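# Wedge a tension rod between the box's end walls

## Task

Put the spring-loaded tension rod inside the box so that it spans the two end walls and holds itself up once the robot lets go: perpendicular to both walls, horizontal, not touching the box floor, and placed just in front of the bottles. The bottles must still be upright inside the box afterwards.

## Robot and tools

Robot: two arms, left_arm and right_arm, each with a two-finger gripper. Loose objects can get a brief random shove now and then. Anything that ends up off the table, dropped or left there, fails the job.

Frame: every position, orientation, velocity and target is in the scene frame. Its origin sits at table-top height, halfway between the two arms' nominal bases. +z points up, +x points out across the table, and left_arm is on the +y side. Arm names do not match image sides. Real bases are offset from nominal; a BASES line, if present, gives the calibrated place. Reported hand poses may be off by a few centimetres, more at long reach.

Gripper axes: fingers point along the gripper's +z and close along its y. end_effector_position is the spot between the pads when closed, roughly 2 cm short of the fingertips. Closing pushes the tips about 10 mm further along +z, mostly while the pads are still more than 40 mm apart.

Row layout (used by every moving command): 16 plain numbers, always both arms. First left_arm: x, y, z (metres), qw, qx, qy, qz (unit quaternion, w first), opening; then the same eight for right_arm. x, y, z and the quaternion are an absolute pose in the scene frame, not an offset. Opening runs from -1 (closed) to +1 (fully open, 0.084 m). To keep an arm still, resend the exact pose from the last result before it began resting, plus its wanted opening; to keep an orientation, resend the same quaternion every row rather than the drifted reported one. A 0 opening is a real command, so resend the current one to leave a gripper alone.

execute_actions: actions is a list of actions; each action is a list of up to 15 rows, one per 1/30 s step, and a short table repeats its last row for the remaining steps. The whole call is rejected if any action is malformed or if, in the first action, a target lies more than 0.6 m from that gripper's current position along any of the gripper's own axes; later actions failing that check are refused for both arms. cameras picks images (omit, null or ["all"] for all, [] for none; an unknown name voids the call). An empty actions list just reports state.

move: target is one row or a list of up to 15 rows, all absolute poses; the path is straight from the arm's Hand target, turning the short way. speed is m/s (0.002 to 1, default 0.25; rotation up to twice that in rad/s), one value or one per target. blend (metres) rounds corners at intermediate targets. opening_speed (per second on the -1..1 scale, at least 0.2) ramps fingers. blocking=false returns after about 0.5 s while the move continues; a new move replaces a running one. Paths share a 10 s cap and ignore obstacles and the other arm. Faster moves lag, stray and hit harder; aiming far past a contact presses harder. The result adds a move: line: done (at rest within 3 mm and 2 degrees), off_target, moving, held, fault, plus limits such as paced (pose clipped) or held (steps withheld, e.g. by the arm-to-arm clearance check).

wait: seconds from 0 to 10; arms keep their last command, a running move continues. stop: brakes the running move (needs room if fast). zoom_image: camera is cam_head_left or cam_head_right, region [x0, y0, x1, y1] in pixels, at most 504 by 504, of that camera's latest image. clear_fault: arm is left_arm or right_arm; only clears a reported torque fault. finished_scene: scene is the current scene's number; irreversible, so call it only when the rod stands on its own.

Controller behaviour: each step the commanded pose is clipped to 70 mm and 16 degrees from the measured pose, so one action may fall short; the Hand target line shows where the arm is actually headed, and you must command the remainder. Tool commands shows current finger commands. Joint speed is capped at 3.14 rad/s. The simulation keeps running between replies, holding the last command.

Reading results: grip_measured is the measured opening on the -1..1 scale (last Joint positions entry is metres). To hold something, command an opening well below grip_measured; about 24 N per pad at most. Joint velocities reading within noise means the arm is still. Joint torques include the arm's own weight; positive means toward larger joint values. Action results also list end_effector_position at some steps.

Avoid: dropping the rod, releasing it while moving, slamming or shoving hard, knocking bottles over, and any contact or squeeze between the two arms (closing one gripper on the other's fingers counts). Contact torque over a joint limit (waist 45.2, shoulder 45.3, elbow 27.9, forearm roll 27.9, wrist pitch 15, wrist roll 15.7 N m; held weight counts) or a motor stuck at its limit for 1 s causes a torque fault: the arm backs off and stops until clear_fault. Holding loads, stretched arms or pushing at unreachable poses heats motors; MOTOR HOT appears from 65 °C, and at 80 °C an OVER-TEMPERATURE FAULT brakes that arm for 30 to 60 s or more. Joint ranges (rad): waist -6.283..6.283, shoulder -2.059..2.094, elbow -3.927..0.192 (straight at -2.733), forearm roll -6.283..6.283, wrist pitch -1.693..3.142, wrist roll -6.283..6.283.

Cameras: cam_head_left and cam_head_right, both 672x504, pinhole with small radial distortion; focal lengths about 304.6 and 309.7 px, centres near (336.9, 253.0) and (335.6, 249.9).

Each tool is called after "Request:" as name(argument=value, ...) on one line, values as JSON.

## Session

Request:
execute_actions(actions=[])

Scene clock: 0.00 s.
left_arm: end_effector_position=(-0.0169, +0.2423, +0.3634) grip_measured=+1.00 end_effector_quat_wxyz=(+0.007, -0.554, +0.832, -0.035) | right_arm: end_effector_position=(+0.0589, -0.3966, +0.1918) grip_measured=+1.00 end_effector_quat_wxyz=(-0.427, +0.307, +0.843, -0.114)
Joint positions: left_arm=[-1.48 -1.204 -0.72 0.05 1.871 0.465 0.084] | right_arm=[-0.325 -0.327 -0.583 -0.175 1.81 -2.706 0.084]
Joint velocities: within noise
Joint torques (N m): no reading
Motor temperatures (°C): left_arm=[37 39 44 37 36 47] | right_arm=[37 39 39 35 37 35]
Hand target: left_arm -0.0169, +0.2423, +0.3634; +0.007, -0.554, +0.832, -0.035 | right_arm +0.0589, -0.3966, +0.1918; -0.427, +0.307, +0.843, -0.114
Tool commands: left_gripper/opening=+1.0 right_gripper/opening=+1.0

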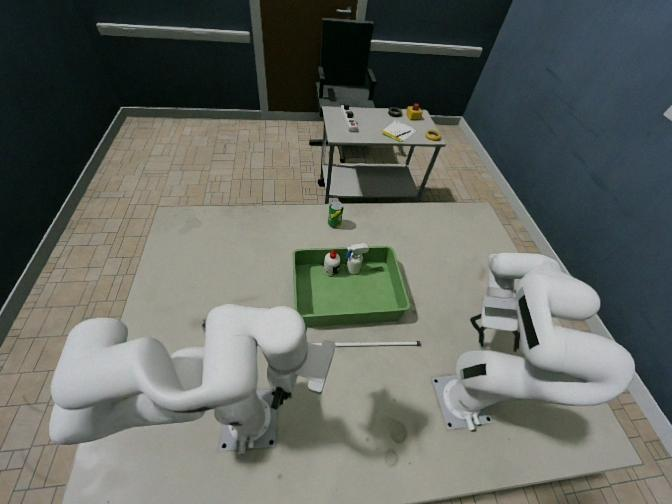

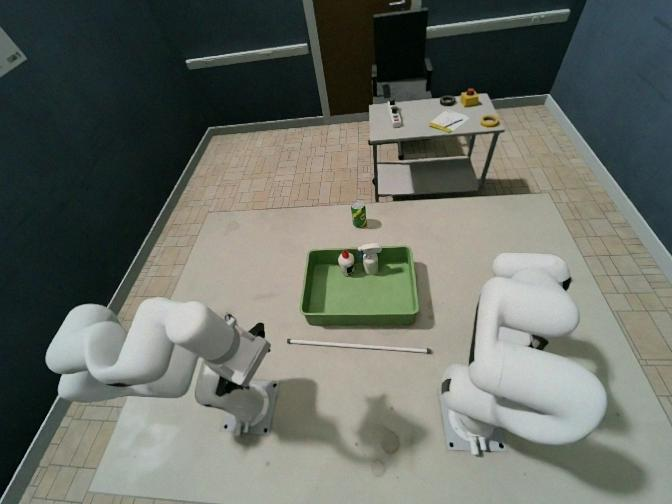

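Request:
move(target=[[0.182, 0.205, 0.12, 0, -0.6830, 0.7304, 0, 0.4, 0.157, -0.165, 0.12, 0, 0.7304, 0.6830, 0, 0.4],[0.182, 0.205, 0.06, 0, -0.6830, 0.7304, 0, 0.4, 0.157, -0.165, 0.06, 0, 0.7304, 0.6830, 0, 0.4]], speed=[0.25,0.1])

Request:
zoom_image(camera="cam_head_right", region=[270, 290, 450, 380])

Request:
zoom_image(camera="cam_head_left", region=[270, 290, 450, 380])

Scene clock: 25.90 s.
left_arm: end_effector_position=(+0.1820, +0.2050, +0.0600) grip_measured=+0.39 end_effector_quat_wxyz=(+0.000, +0.683, -0.730, +0.000) | right_arm: end_effector_position=(+0.1570, -0.1650, +0.0600) grip_measured=+0.39 end_effector_quat_wxyz=(+0.000, +0.730, +0.683, +0.000)
Joint positions: left_arm=[-0.632 -0.369 -0.226 0 0.595 0.967 0.061] | right_arm=[0.599 -0.475 -0.148 0 0.623 -0.882 0.061]
Joint velocities: within noise
Joint torques (N m): left_arm=[5.25 -4.87 -11.95 -2.52 -3.58 1.08] | right_arm=[5.08 -2.46 -19.28 -1.4 -3.05 2.71]
Motor temperatures (°C): left_arm=[37 39 47 37 37 47] | right_arm=[37 39 44 35 37 35]
Hand target: left_arm +0.1820, +0.2050, +0.0600; +0.000, +0.683, -0.730, +0.000 | right_arm +0.1570, -0.1650, +0.0600; +0.000, +0.730, +0.683, +0.000
Off the commanded pose: left_arm 0.000 m, 0 deg | right_arm 0.000 m, 0 deg.
move: done

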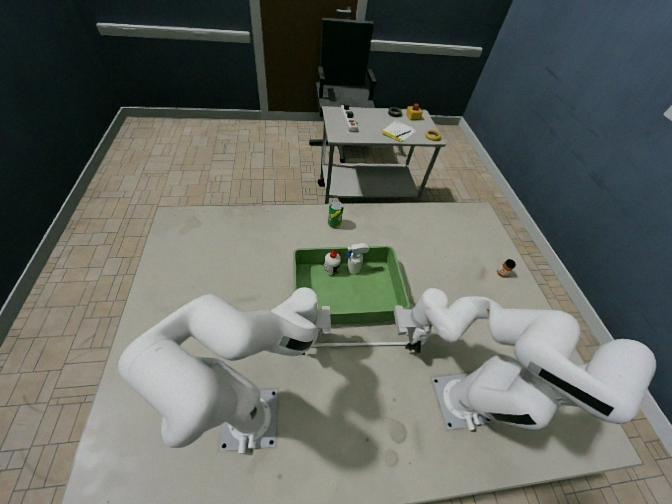

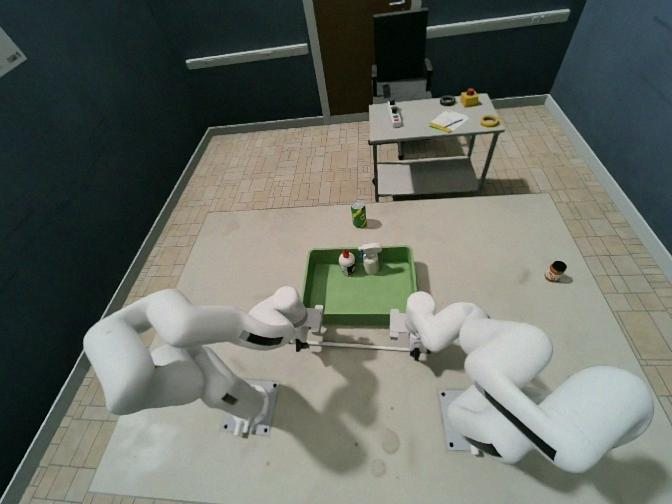

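Scaled by 2.800.

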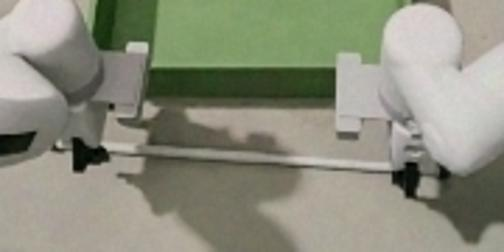

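Scaled by 2.800.

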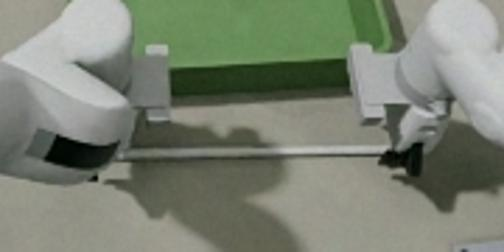

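Request:
move(target=[[0.182, 0.205, 0.15, 0, 0.6830, -0.7304, 0, 0.4, 0.157, -0.165, 0.15, 0, 0.7304, 0.6830, 0, 0.4],[0.175, 0.205, 0.15, 0, 0.7304, 0.6830, 0, 0.4, 0.152, -0.165, 0.15, 0, 0.6830, -0.7304, 0, 0.4],[0.175, 0.205, 0.06, 0, 0.7304, 0.6830, 0, 0.4, 0.152, -0.165, 0.06, 0, 0.6830, -0.7304, 0, 0.4]], speed=[0.2,0.7,0.12])

Request:
zoom_image(camera="cam_head_right", region=[270, 290, 450, 380])

Request:
zoom_image(camera="cam_head_left", region=[270, 290, 450, 380])

Scene clock: 37.73 s.
left_arm: end_effector_position=(+0.1750, +0.2050, +0.0600) grip_measured=+0.39 end_effector_quat_wxyz=(+0.000, +0.730, +0.683, +0.000) | right_arm: end_effector_position=(+0.1520, -0.1650, +0.0600) grip_measured=+0.39 end_effector_quat_wxyz=(+0.000, -0.683, +0.730, +0.000)
Joint positions: left_arm=[-0.648 -0.392 -0.208 0 0.6 4.093 0.061] | right_arm=[0.611 -0.495 -0.134 0 0.629 -4.012 0.061]
Joint velocities: within noise
Joint torques (N m): left_arm=[6.2 -4.09 -11.99 -2.85 -3.53 1.14] | right_arm=[-4.5 -2.17 -19.23 0.67 -3.24 -2.76]
Motor temperatures (°C): left_arm=[37 39 48 37 37 47] | right_arm=[37 39 46 35 38 35]
Hand target: left_arm +0.1750, +0.2050, +0.0600; +0.000, +0.730, +0.683, +0.000 | right_arm +0.1520, -0.1650, +0.0600; +0.000, +0.683, -0.730, +0.000
Off the commanded pose: left_arm 0.000 m, 0 deg | right_arm 0.000 m, 0 deg.
move: done; limits=paced

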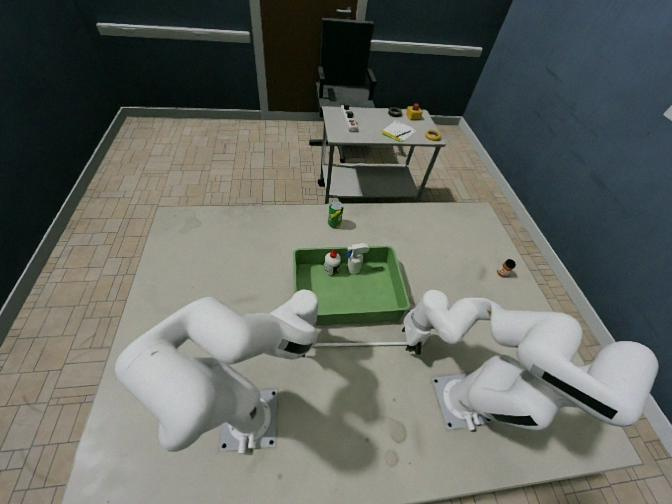

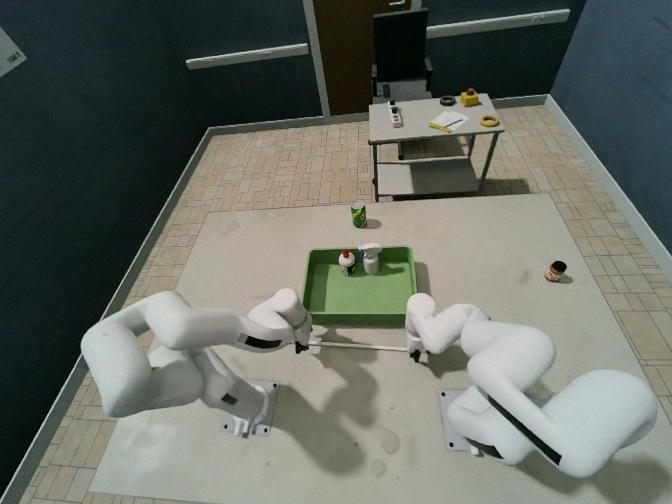

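Scaled by 2.800.

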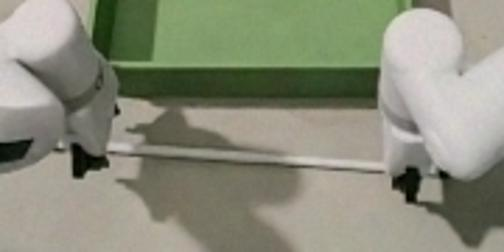

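Scaled by 2.800.

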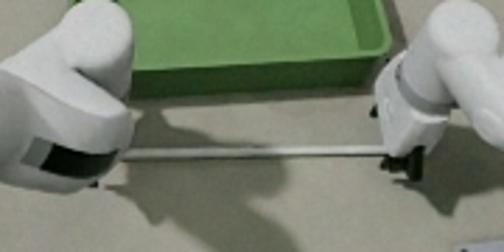

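Request:
move(target=[[0.175, 0.205, 0.031, 0, 0.7304, 0.6830, 0, 0.4, 0.152, -0.165, 0.027, 0, 0.6830, -0.7304, 0, 0.4],[0.175, 0.205, 0.031, 0, 0.7304, 0.6830, 0, -1, 0.152, -0.165, 0.027, 0, 0.6830, -0.7304, 0, -1]], speed=0.05, opening_speed=1)

Request:
zoom_image(camera="cam_head_right", region=[270, 290, 450, 380])

Scene clock: 48.60 s.
left_arm: end_effector_position=(+0.1750, +0.2050, +0.0310) grip_measured=-0.76 end_effector_quat_wxyz=(+0.000, +0.730, +0.683, +0.000) | right_arm: end_effector_position=(+0.1520, -0.1650, +0.0270) grip_measured=-0.77 end_effector_quat_wxyz=(+0.000, -0.683, +0.730, +0.000)
Joint positions: left_arm=[-0.648 -0.264 -0.193 0 0.457 4.093 0.011] | right_arm=[0.611 -0.332 -0.117 0 0.449 -4.012 0.01]
Joint velocities: within noise
Joint torques (N m): left_arm=[1.36 -6.08 -9.7 -1.59 -3.16 1.08] | right_arm=[4.41 -3.79 -15.74 0.8 -3.05 -2.18]
Motor temperatures (°C): left_arm=[37 39 48 37 37 47] | right_arm=[37 39 46 35 38 35]
Hand target: left_arm +0.1750, +0.2050, +0.0310; +0.000, +0.730, +0.683, +0.000 | right_arm +0.1520, -0.1650, +0.0270; +0.000, +0.683, -0.730, +0.000
Off the commanded pose: left_arm 0.000 m, 0 deg | right_arm 0.000 m, 0 deg.
move: done

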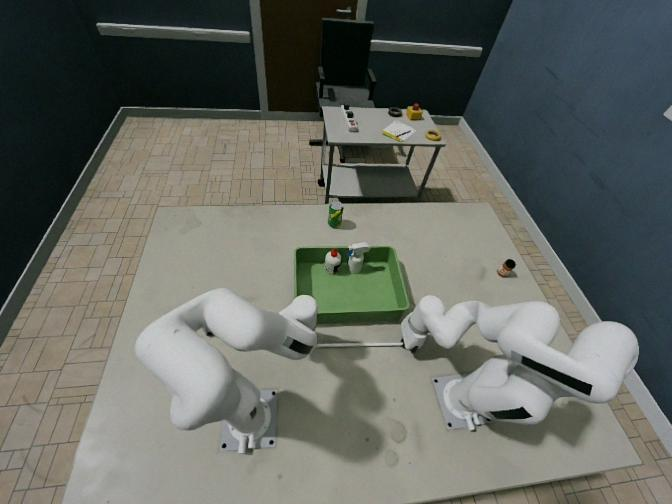

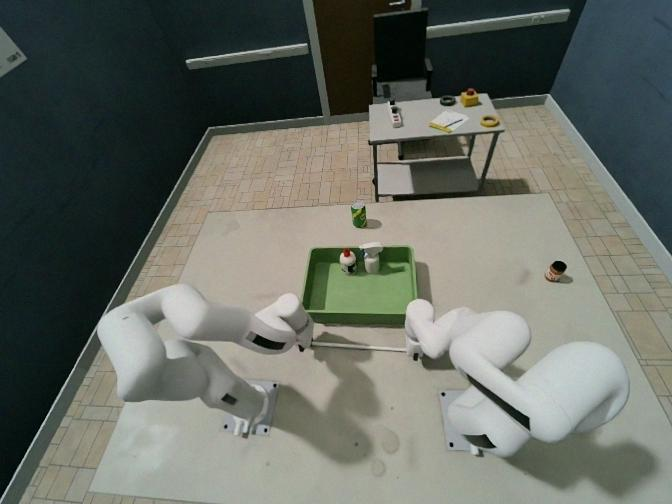

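Scaled by 2.800.

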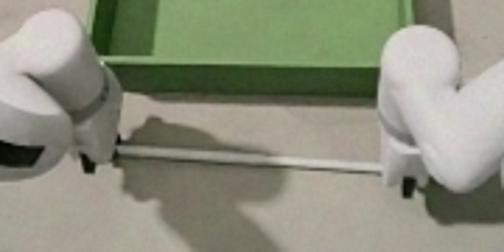

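Request:
move(target=[[0.175, 0.205, 0.151, 0, 0.7304, 0.6830, 0, -1, 0.152, -0.165, 0.147, 0, 0.6830, -0.7304, 0, -1],[0.175, 0.205, 0.151, 0, 0.7304, 0.6830, 0, -0.3, 0.152, -0.165, 0.147, 0, 0.6830, -0.7304, 0, -1],[0.175, 0.205, 0.136, 0, 0.7304, 0.6830, 0, -0.3, 0.152, -0.165, 0.147, 0, 0.6830, -0.7304, 0, -1],[0.175, 0.205, 0.136, 0, 0.7304, 0.6830, 0, -1, 0.152, -0.165, 0.147, 0, 0.6830, -0.7304, 0, -1]], speed=[0.12,0.05,0.05,0.05])

Request:
zoom_image(camera="cam_head_right", region=[270, 280, 450, 370])

Scene clock: 60.60 s.
left_arm: end_effector_position=(+0.1750, +0.2050, +0.1360) grip_measured=-0.72 end_effector_quat_wxyz=(+0.000, +0.730, +0.683, +0.000) | right_arm: end_effector_position=(+0.1520, -0.1650, +0.1470) grip_measured=-0.77 end_effector_quat_wxyz=(+0.000, -0.683, +0.730, +0.000)
Joint positions: left_arm=[-0.648 -0.626 -0.308 0 0.934 4.093 0.012] | right_arm=[0.611 -0.757 -0.266 0 1.024 -4.012 0.01]
Joint velocities: within noise
Joint torques (N m): left_arm=[-4.02 -2.55 -10.89 -1.36 -1.91 0.96] | right_arm=[3.66 -6.81 -17.93 -0.89 -0.46 2.64]
Motor temperatures (°C): left_arm=[37 39 48 37 37 47] | right_arm=[37 39 47 35 38 35]
Hand target: left_arm +0.1750, +0.2050, +0.1360; +0.000, +0.730, +0.683, +0.000 | right_arm +0.1520, -0.1650, +0.1470; +0.000, +0.683, -0.730, +0.000
Off the commanded pose: left_arm 0.000 m, 0 deg | right_arm 0.000 m, 0 deg.
move: done

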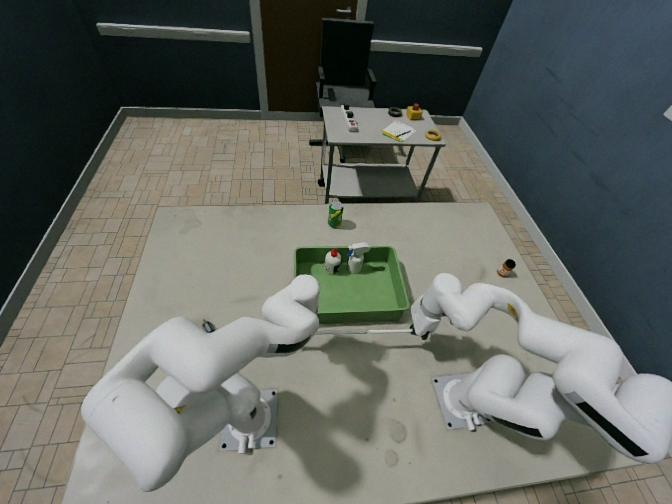

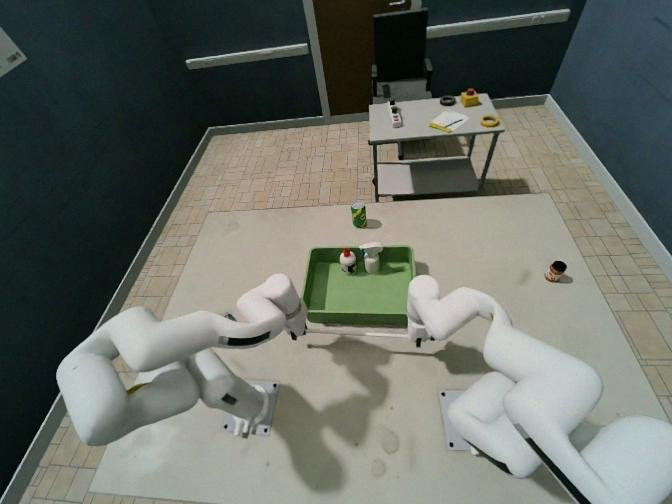

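Scaled by 2.800.

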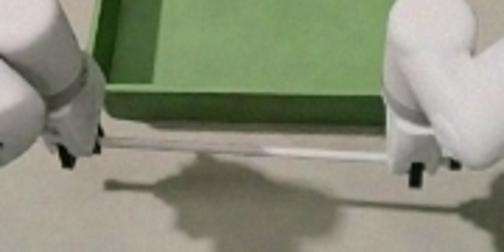

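Request:
move(target=[[0.175, 0.205, 0.136, 0, 0.7304, 0.6830, 0, -1, 0.152, -0.165, 0.147, 0, 0.6830, -0.7304, 0, -0.3],[0.175, 0.205, 0.136, 0, 0.7304, 0.6830, 0, -1, 0.152, -0.165, 0.133, 0, 0.6830, -0.7304, 0, -0.3],[0.175, 0.205, 0.136, 0, 0.7304, 0.6830, 0, -1, 0.152, -0.165, 0.133, 0, 0.6830, -0.7304, 0, -1],[0.175, 0.205, 0.206, 0, 0.7304, 0.6830, 0, -1, 0.152, -0.165, 0.203, 0, 0.6830, -0.7304, 0, -1],[0.305, 0.185, 0.206, 0, 0.7071, 0.7071, 0, -1, 0.305, -0.185, 0.203, 0, 0.7071, -0.7071, 0, -1],[0.305, 0.142, 0.206, 0, 0.7071, 0.7071, 0, -1, 0.305, -0.142, 0.203, 0, 0.7071, -0.7071, 0, -1]], speed=[0.05,0.05,0.05,0.12,0.12,0.03])

Request:
zoom_image(camera="cam_head_right", region=[270, 230, 450, 350])

Request:
zoom_image(camera="cam_head_left", region=[270, 230, 450, 350])

Scene clock: 82.93 s.
left_arm: end_effector_position=(+0.3050, +0.1420, +0.2060) grip_measured=-0.72 end_effector_quat_wxyz=(+0.000, +0.707, +0.707, +0.000) | right_arm: end_effector_position=(+0.3050, -0.1420, +0.2030) grip_measured=-0.77 end_effector_quat_wxyz=(+0.000, +0.707, -0.707, +0.000)
Joint positions: left_arm=[-0.567 -0.175 -0.887 0 1.062 4.107 0.012] | right_arm=[0.428 -0.243 -0.812 0 1.055 -4.262 0.01]
Joint velocities: within noise
Joint torques (N m): left_arm=[-8.23 -13.84 -15.5 -0.15 -3.62 -0.76] | right_arm=[7.62 -9.43 -24.29 -0.23 -3.88 2.7]
Motor temperatures (°C): left_arm=[37 39 51 37 37 47] | right_arm=[37 39 50 35 38 35]
Hand target: left_arm +0.3050, +0.1420, +0.2060; +0.000, +0.707, +0.707, +0.000 | right_arm +0.3050, -0.1420, +0.2030; +0.000, +0.707, -0.707, +0.000
Off the commanded pose: left_arm 0.000 m, 0 deg | right_arm 0.000 m, 0 deg.
move: done

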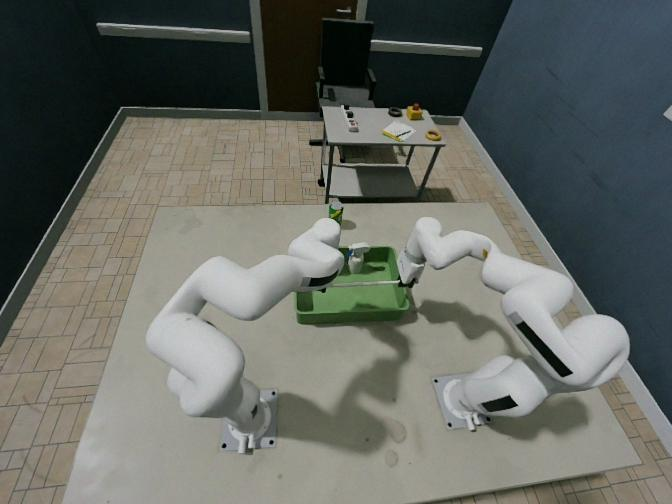

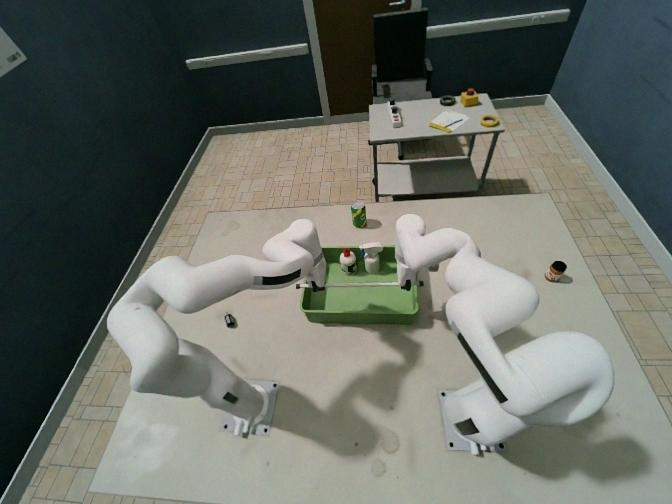

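Scaled by 2.800.

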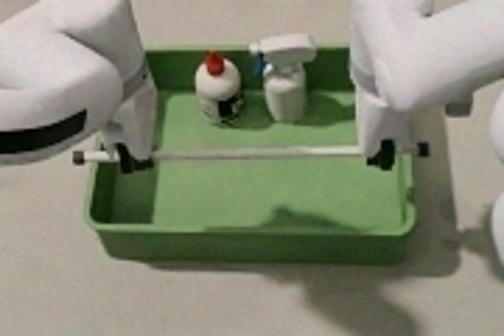

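Scaled by 2.800.

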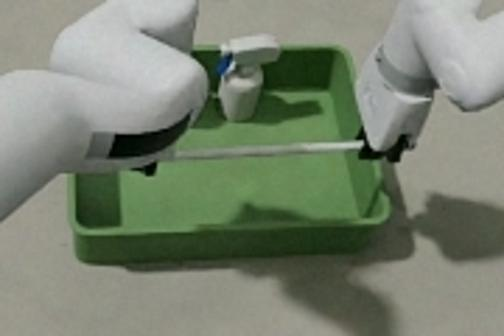

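Request:
move(target=[[0.335, 0.116, 0.206, 0, 0.7071, 0.7071, 0, -1, 0.335, -0.124, 0.203, 0, 0.7071, -0.7071, 0, -1],[0.385, 0.116, 0.176, 0, 0.7071, 0.7071, 0, -1, 0.385, -0.124, 0.173, 0, 0.7071, -0.7071, 0, -1]], speed=[0.04,0.06])

Request:
zoom_image(camera="cam_head_right", region=[280, 230, 440, 350])

Request:
zoom_image(camera="cam_head_left", region=[270, 230, 430, 350])

Scene clock: 103.67 s.
left_arm: end_effector_position=(+0.3850, +0.1160, +0.1760) grip_measured=-0.72 end_effector_quat_wxyz=(+0.000, +0.707, +0.707, +0.000) | right_arm: end_effector_position=(+0.3850, -0.1240, +0.1730) grip_measured=-0.77 end_effector_quat_wxyz=(+0.000, +0.707, -0.707, +0.000)
Joint positions: left_arm=[-0.519 0.128 -1.143 0 1.015 4.156 0.012] | right_arm=[0.389 0.062 -1.052 0 0.99 -4.301 0.01]
Joint velocities: within noise
Joint torques (N m): left_arm=[3.65 -19.48 -15.39 -2.34 -4.45 1.11] | right_arm=[-2.3 -14.42 -24.42 0.91 -4 -2.74]
Motor temperatures (°C): left_arm=[37 39 52 37 37 47] | right_arm=[37 39 52 35 39 35]
Hand target: left_arm +0.3850, +0.1160, +0.1760; +0.000, +0.707, +0.707, +0.000 | right_arm +0.3850, -0.1240, +0.1730; +0.000, +0.707, -0.707, +0.000
Off the commanded pose: left_arm 0.000 m, 0 deg | right_arm 0.000 m, 0 deg.
move: done

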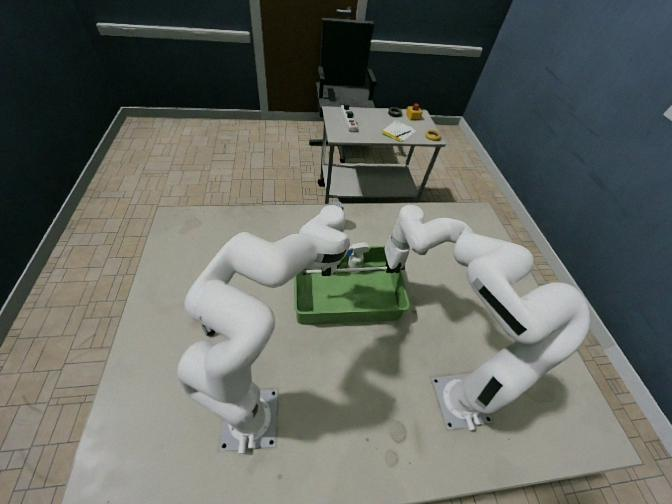

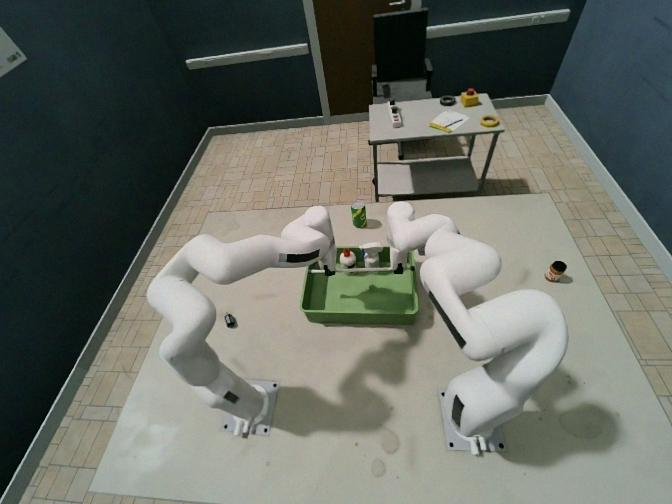

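Scaled by 3.150.

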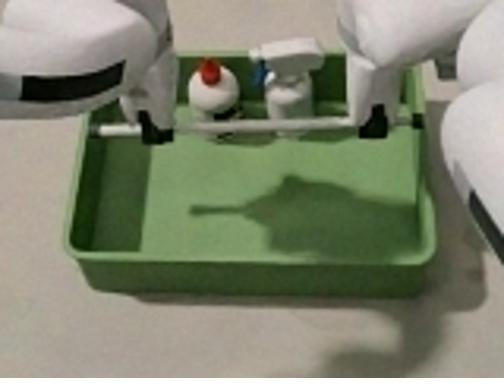

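Scaled by 3.150.

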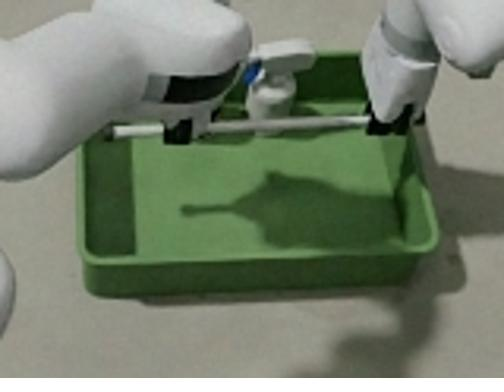

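Request:
move(target=[[0.385, 0.124, 0.173, 0, 0.7071, 0.7071, 0, -1, 0.385, -0.112, 0.170, 0, 0.7071, -0.7071, 0, -1],[0.385, 0.124, 0.120, 0, 0.7071, 0.7071, 0, -1, 0.385, -0.112, 0.117, 0, 0.7071, -0.7071, 0, -1]], speed=[0.03,0.04])

Request:
zoom_image(camera="cam_head_right", region=[280, 230, 440, 350])

Request:
zoom_image(camera="cam_head_left", region=[270, 230, 430, 350])

Scene clock: 120.40 s.
left_arm: end_effector_position=(+0.3850, +0.1240, +0.1201) grip_measured=-0.72 end_effector_quat_wxyz=(+0.000, +0.707, +0.707, +0.000) | right_arm: end_effector_position=(+0.3850, -0.1120, +0.1170) grip_measured=-0.77 end_effector_quat_wxyz=(+0.000, +0.707, -0.707, +0.000)
Joint positions: left_arm=[-0.505 0.192 -1.052 0 0.861 4.169 0.012] | right_arm=[0.412 0.16 -1 0 0.84 -4.278 0.01]
Joint velocities: within noise
Joint torques (N m): left_arm=[3.2 -19.86 -10.82 -1.96 -4.66 1.03] | right_arm=[8.09 -15.55 -17.15 -0.16 -4.01 2.69]
Motor temperatures (°C): left_arm=[37 40 52 37 37 47] | right_arm=[37 39 52 35 40 35]
Hand target: left_arm +0.3850, +0.1240, +0.1200; +0.000, +0.707, +0.707, +0.000 | right_arm +0.3850, -0.1120, +0.1170; +0.000, +0.707, -0.707, +0.000
Off the commanded pose: left_arm 0.000 m, 0 deg | right_arm 0.000 m, 0 deg.
move: done

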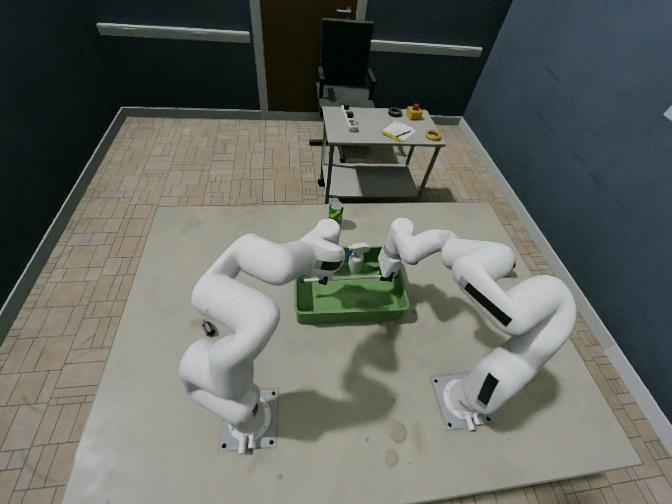

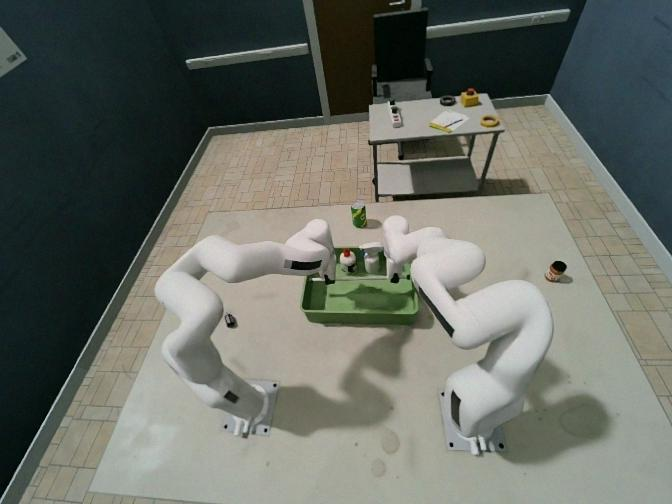

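Scaled by 3.150.

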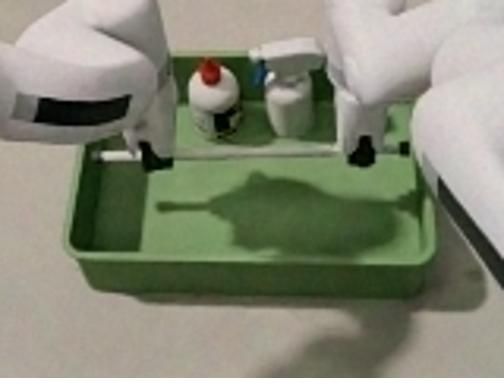

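Scaled by 3.150.

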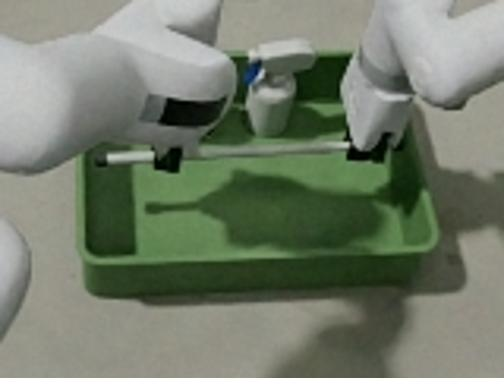

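Request:
move(target=[[0.385, 0.124, 0.078, 0, 0.7071, 0.7071, 0, -1, 0.385, -0.112, 0.075, 0, 0.7071, -0.7071, 0, -1],[0.416, 0.124, 0.078, 0, 0.7071, 0.7071, 0, -1, 0.416, -0.112, 0.075, 0, 0.7071, -0.7071, 0, -1]], speed=[0.04,0.03])

Request:
zoom_image(camera="cam_head_right", region=[280, 230, 440, 350])

Request:
zoom_image(camera="cam_head_left", region=[270, 230, 430, 350])

Scene clock: 130.13 s.
left_arm: end_effector_position=(+0.4160, +0.1240, +0.0780) grip_measured=-0.72 end_effector_quat_wxyz=(+0.000, +0.707, +0.707, +0.000) | right_arm: end_effector_position=(+0.4160, -0.1120, +0.0750) grip_measured=-0.77 end_effector_quat_wxyz=(+0.000, +0.707, -0.707, +0.000)
Joint positions: left_arm=[-0.474 0.345 -1.131 0 0.786 4.2 0.012] | right_arm=[0.386 0.32 -1.084 0 0.764 -4.304 0.01]
Joint velocities: within noise
Joint torques (N m): left_arm=[3.78 -22.19 -14.4 -0.92 -1.56 1.1] | right_arm=[-1.9 -17.61 -23.06 0.45 -0.67 -2.74]
Motor temperatures (°C): left_arm=[37 40 51 37 37 47] | right_arm=[37 40 52 35 40 35]
Hand target: left_arm +0.4160, +0.1240, +0.0780; +0.000, +0.707, +0.707, +0.000 | right_arm +0.4160, -0.1120, +0.0750; +0.000, +0.707, -0.707, +0.000
Off the commanded pose: left_arm 0.000 m, 0 deg | right_arm 0.000 m, 0 deg.
move: done

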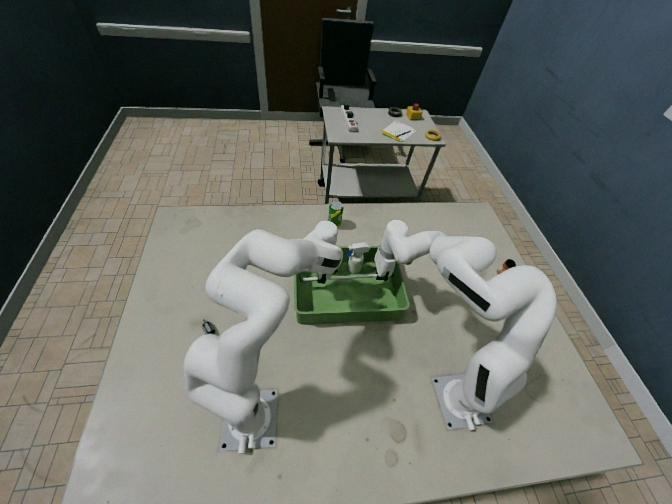

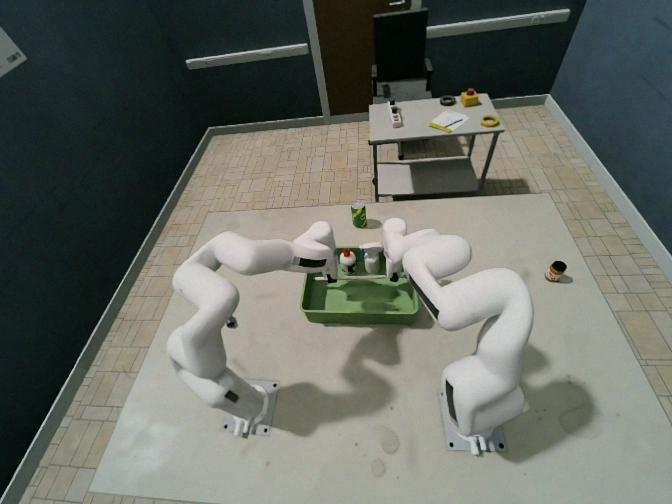

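Scaled by 3.150.

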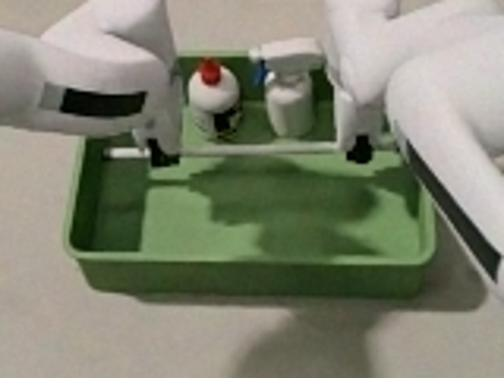

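Scaled by 3.150.

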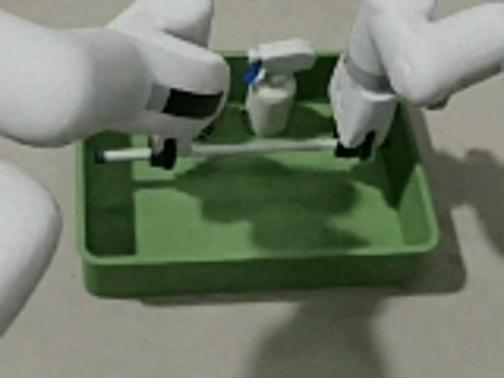

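Request:
move(target=[[0.429, 0.124, 0.078, 0, 0.7071, 0.7071, 0, -1, 0.429, -0.112, 0.075, 0, 0.7071, -0.7071, 0, -1],[0.429, 0.130, 0.078, 0, 0.7071, 0.7071, 0, -1, 0.429, -0.118, 0.075, 0, 0.7071, -0.7071, 0, -1]], speed=[0.03,0.01])

Request:
zoom_image(camera="cam_head_right", region=[280, 230, 440, 350])

Request:
zoom_image(camera="cam_head_left", region=[270, 230, 430, 350])

Scene clock: 138.70 s.
left_arm: end_effector_position=(+0.4290, +0.1299, +0.0780) grip_measured=-0.72 end_effector_quat_wxyz=(+0.000, +0.707, +0.707, +0.000) | right_arm: end_effector_position=(+0.4290, -0.1179, +0.0750) grip_measured=-0.77 end_effector_quat_wxyz=(+0.000, +0.707, -0.707, +0.000)
Joint positions: left_arm=[-0.452 0.37 -1.169 0 0.799 4.222 0.012] | right_arm=[0.365 0.348 -1.126 0 0.778 -4.324 0.01]
Joint velocities: within noise
Joint torques (N m): left_arm=[3.49 -32.88 -10.31 0.03 -4.44 1.17] | right_arm=[-2.08 -25.55 -16.06 -0.04 -3.85 -2.61]
Motor temperatures (°C): left_arm=[37 40 51 37 37 47] | right_arm=[37 40 52 35 39 35]
Hand target: left_arm +0.4290, +0.1300, +0.0780; +0.000, +0.707, +0.707, +0.000 | right_arm +0.4290, -0.1180, +0.0750; +0.000, +0.707, -0.707, +0.000
Off the commanded pose: left_arm 0.000 m, 0 deg | right_arm 0.000 m, 0 deg.
move: done

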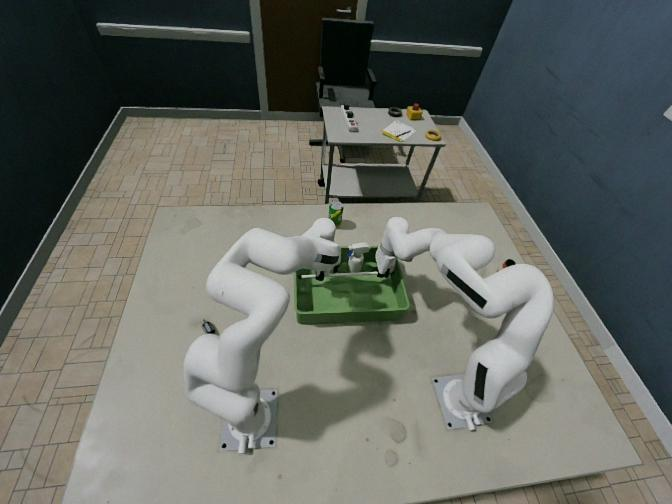

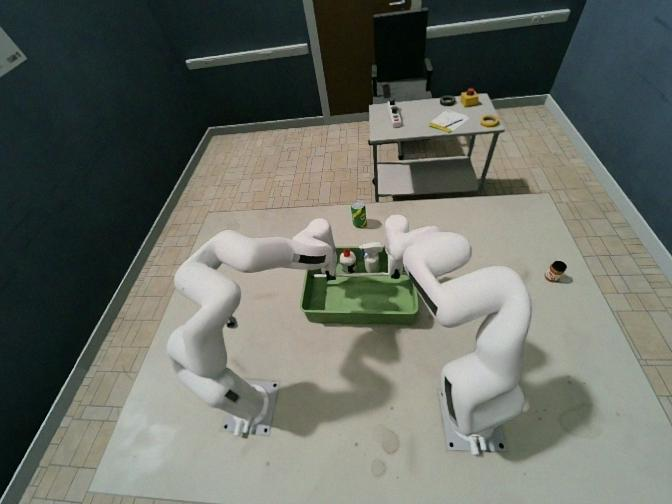

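Scaled by 3.150.

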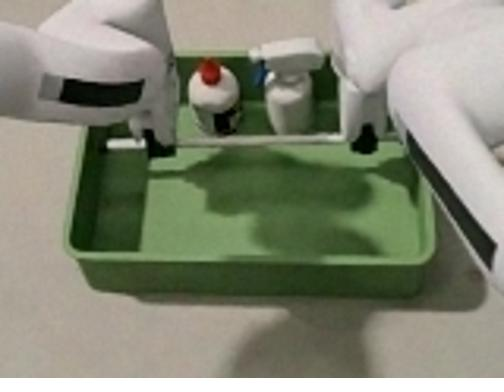

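Scaled by 3.150.

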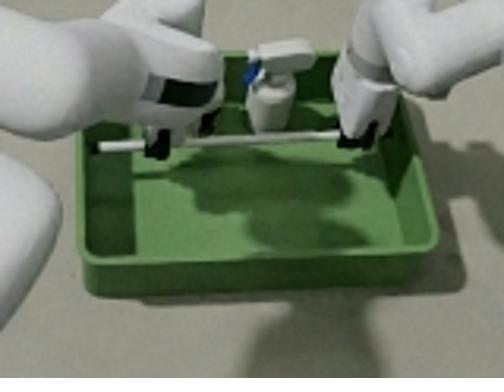

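Request:
move(target=[[0.429, 0.133, 0.078, 0, 0.7071, 0.7071, 0, -1, 0.429, -0.121, 0.075, 0, 0.7071, -0.7071, 0, -1]], speed=0.01)

Request:
zoom_image(camera="cam_head_right", region=[300, 260, 360, 300])

Request:
zoom_image(camera="cam_head_left", region=[360, 250, 420, 290])

Scene clock: 144.87 s.
left_arm: end_effector_position=(+0.4290, +0.1329, +0.0780) grip_measured=-0.72 end_effector_quat_wxyz=(+0.000, +0.707, +0.707, +0.000) | right_arm: end_effector_position=(+0.4290, -0.1209, +0.0750) grip_measured=-0.77 end_effector_quat_wxyz=(+0.000, +0.707, -0.707, +0.000)
Joint positions: left_arm=[-0.447 0.366 -1.163 0 0.797 4.227 0.012] | right_arm=[0.36 0.345 -1.121 0 0.776 -4.33 0.01]
Joint velocities: within noise
Joint torques (N m): left_arm=[4.2 -33.32 -10.13 0.06 -4.37 1.06] | right_arm=[-2.43 -25.41 -16.19 0.61 -4 -2.57]
Motor temperatures (°C): left_arm=[37 41 51 37 37 47] | right_arm=[37 40 51 35 40 35]
Hand target: left_arm +0.4290, +0.1330, +0.0780; +0.000, +0.707, +0.707, +0.000 | right_arm +0.4290, -0.1210, +0.0750; +0.000, +0.707, -0.707, +0.000
Off the commanded pose: left_arm 0.000 m, 0 deg | right_arm 0.000 m, 0 deg.
move: done

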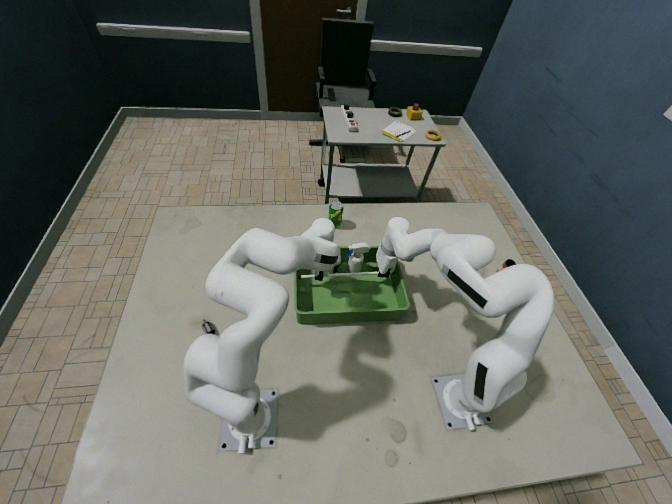

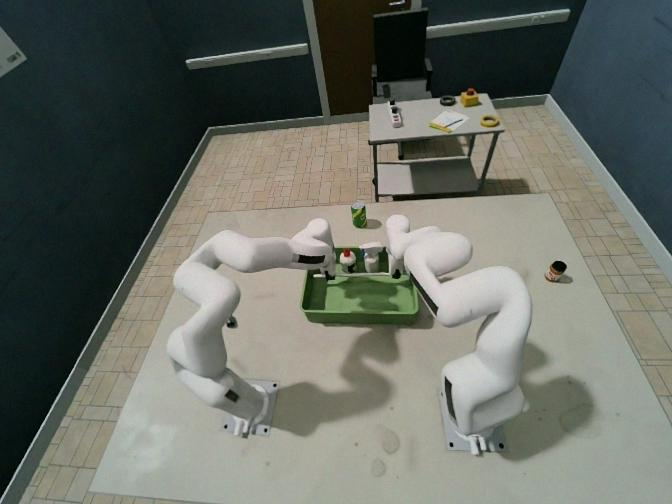

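Scaled by 8.400.

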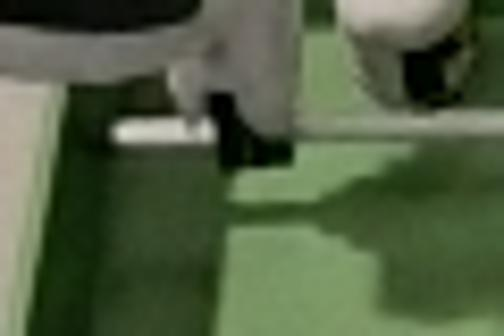

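Scaled by 8.400.

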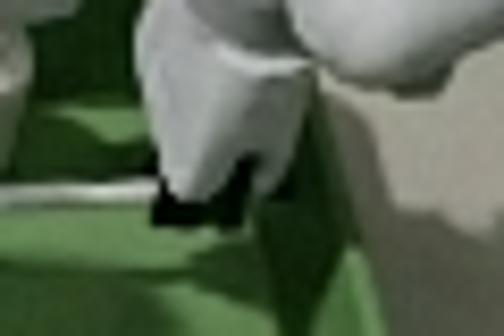

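Request:
move(target=[[0.429, 0.136, 0.078, 0, 0.7071, 0.7071, 0, -1, 0.429, -0.124, 0.075, 0, 0.7071, -0.7071, 0, -1]], speed=0.01, cameras=[])

Request:
move(target=[[0.429, 0.1385, 0.078, 0, 0.7071, 0.7071, 0, -1, 0.429, -0.1265, 0.075, 0, 0.7071, -0.7071, 0, -1]], speed=0.01)

Request:
zoom_image(camera="cam_head_right", region=[300, 260, 360, 300])

Request:
zoom_image(camera="cam_head_left", region=[270, 230, 430, 350])

Scene clock: 151.10 s.
left_arm: end_effector_position=(+0.4290, +0.1359, +0.0780) grip_measured=-0.72 end_effector_quat_wxyz=(+0.000, +0.707, +0.707, +0.000) | right_arm: end_effector_position=(+0.4290, -0.1239, +0.0750) grip_measured=-0.77 end_effector_quat_wxyz=(+0.000, +0.707, -0.707, +0.000)
Joint positions: left_arm=[-0.442 0.362 -1.157 0 0.795 4.232 0.012] | right_arm=[0.355 0.342 -1.116 0 0.774 -4.335 0.01]
Joint velocities: within noise
Joint torques (N m): left_arm=[3.87 -33.43 -10.46 -2.53 -4.55 1.32] | right_arm=[-2.35 -25.48 -15.96 0.6 -3.77 -2.88]
Motor temperatures (°C): left_arm=[37 41 50 37 37 47] | right_arm=[37 41 51 35 40 35]
Hand target: left_arm +0.4290, +0.1360, +0.0780; +0.000, +0.707, +0.707, +0.000 | right_arm +0.4290, -0.1240, +0.0750; +0.000, +0.707, -0.707, +0.000
Off the commanded pose: left_arm 0.000 m, 0 deg | right_arm 0.000 m, 0 deg.
move: done
No camera images: "cameras" was empty.

Scene clock: 151.80 s.
left_arm: end_effector_position=(+0.4291, +0.1382, +0.0781) grip_measured=-0.72 end_effector_quat_wxyz=(+0.000, +0.707, +0.707, +0.000) | right_arm: end_effector_position=(+0.4291, -0.1262, +0.0751) grip_measured=-0.77 end_effector_quat_wxyz=(+0.000, +0.707, -0.707, +0.000)
Joint positions: left_arm=[-0.438 0.359 -1.152 0 0.793 4.236 0.012] | right_arm=[0.351 0.339 -1.112 0 0.773 -4.34 0.01]
Joint velocities: within noise
Joint torques (N m): left_arm=[13.32 -31.81 -7.17 -0.44 -1.21 1.27] | right_arm=[-12.48 -25.16 -12.54 -0.43 -2.07 -2.85]
Motor temperatures (°C): left_arm=[37 41 50 37 37 47] | right_arm=[37 41 50 35 40 35]
Hand target: left_arm +0.4290, +0.1385, +0.0780; +0.000, +0.707, +0.707, +0.000 | right_arm +0.4290, -0.1265, +0.0750; +0.000, +0.707, -0.707, +0.000
Off the commanded pose: left_arm 0.000 m, 0 deg | right_arm 0.000 m, 0 deg.
move: done

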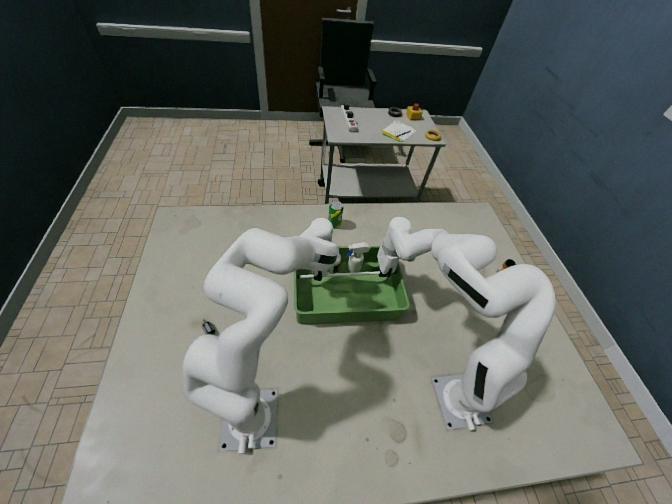

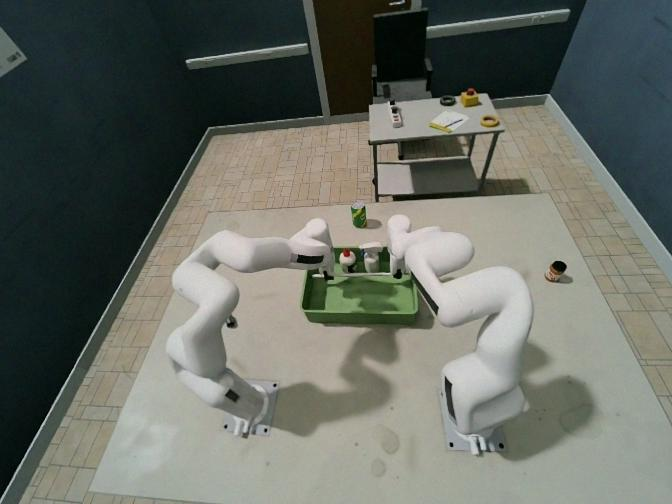

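Scaled by 8.400.

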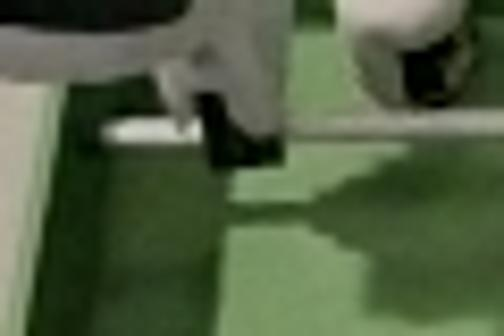

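Scaled by 3.150.

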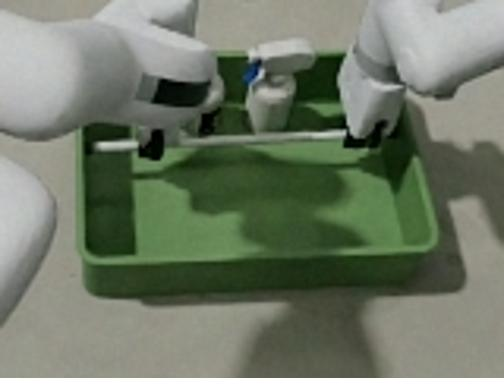

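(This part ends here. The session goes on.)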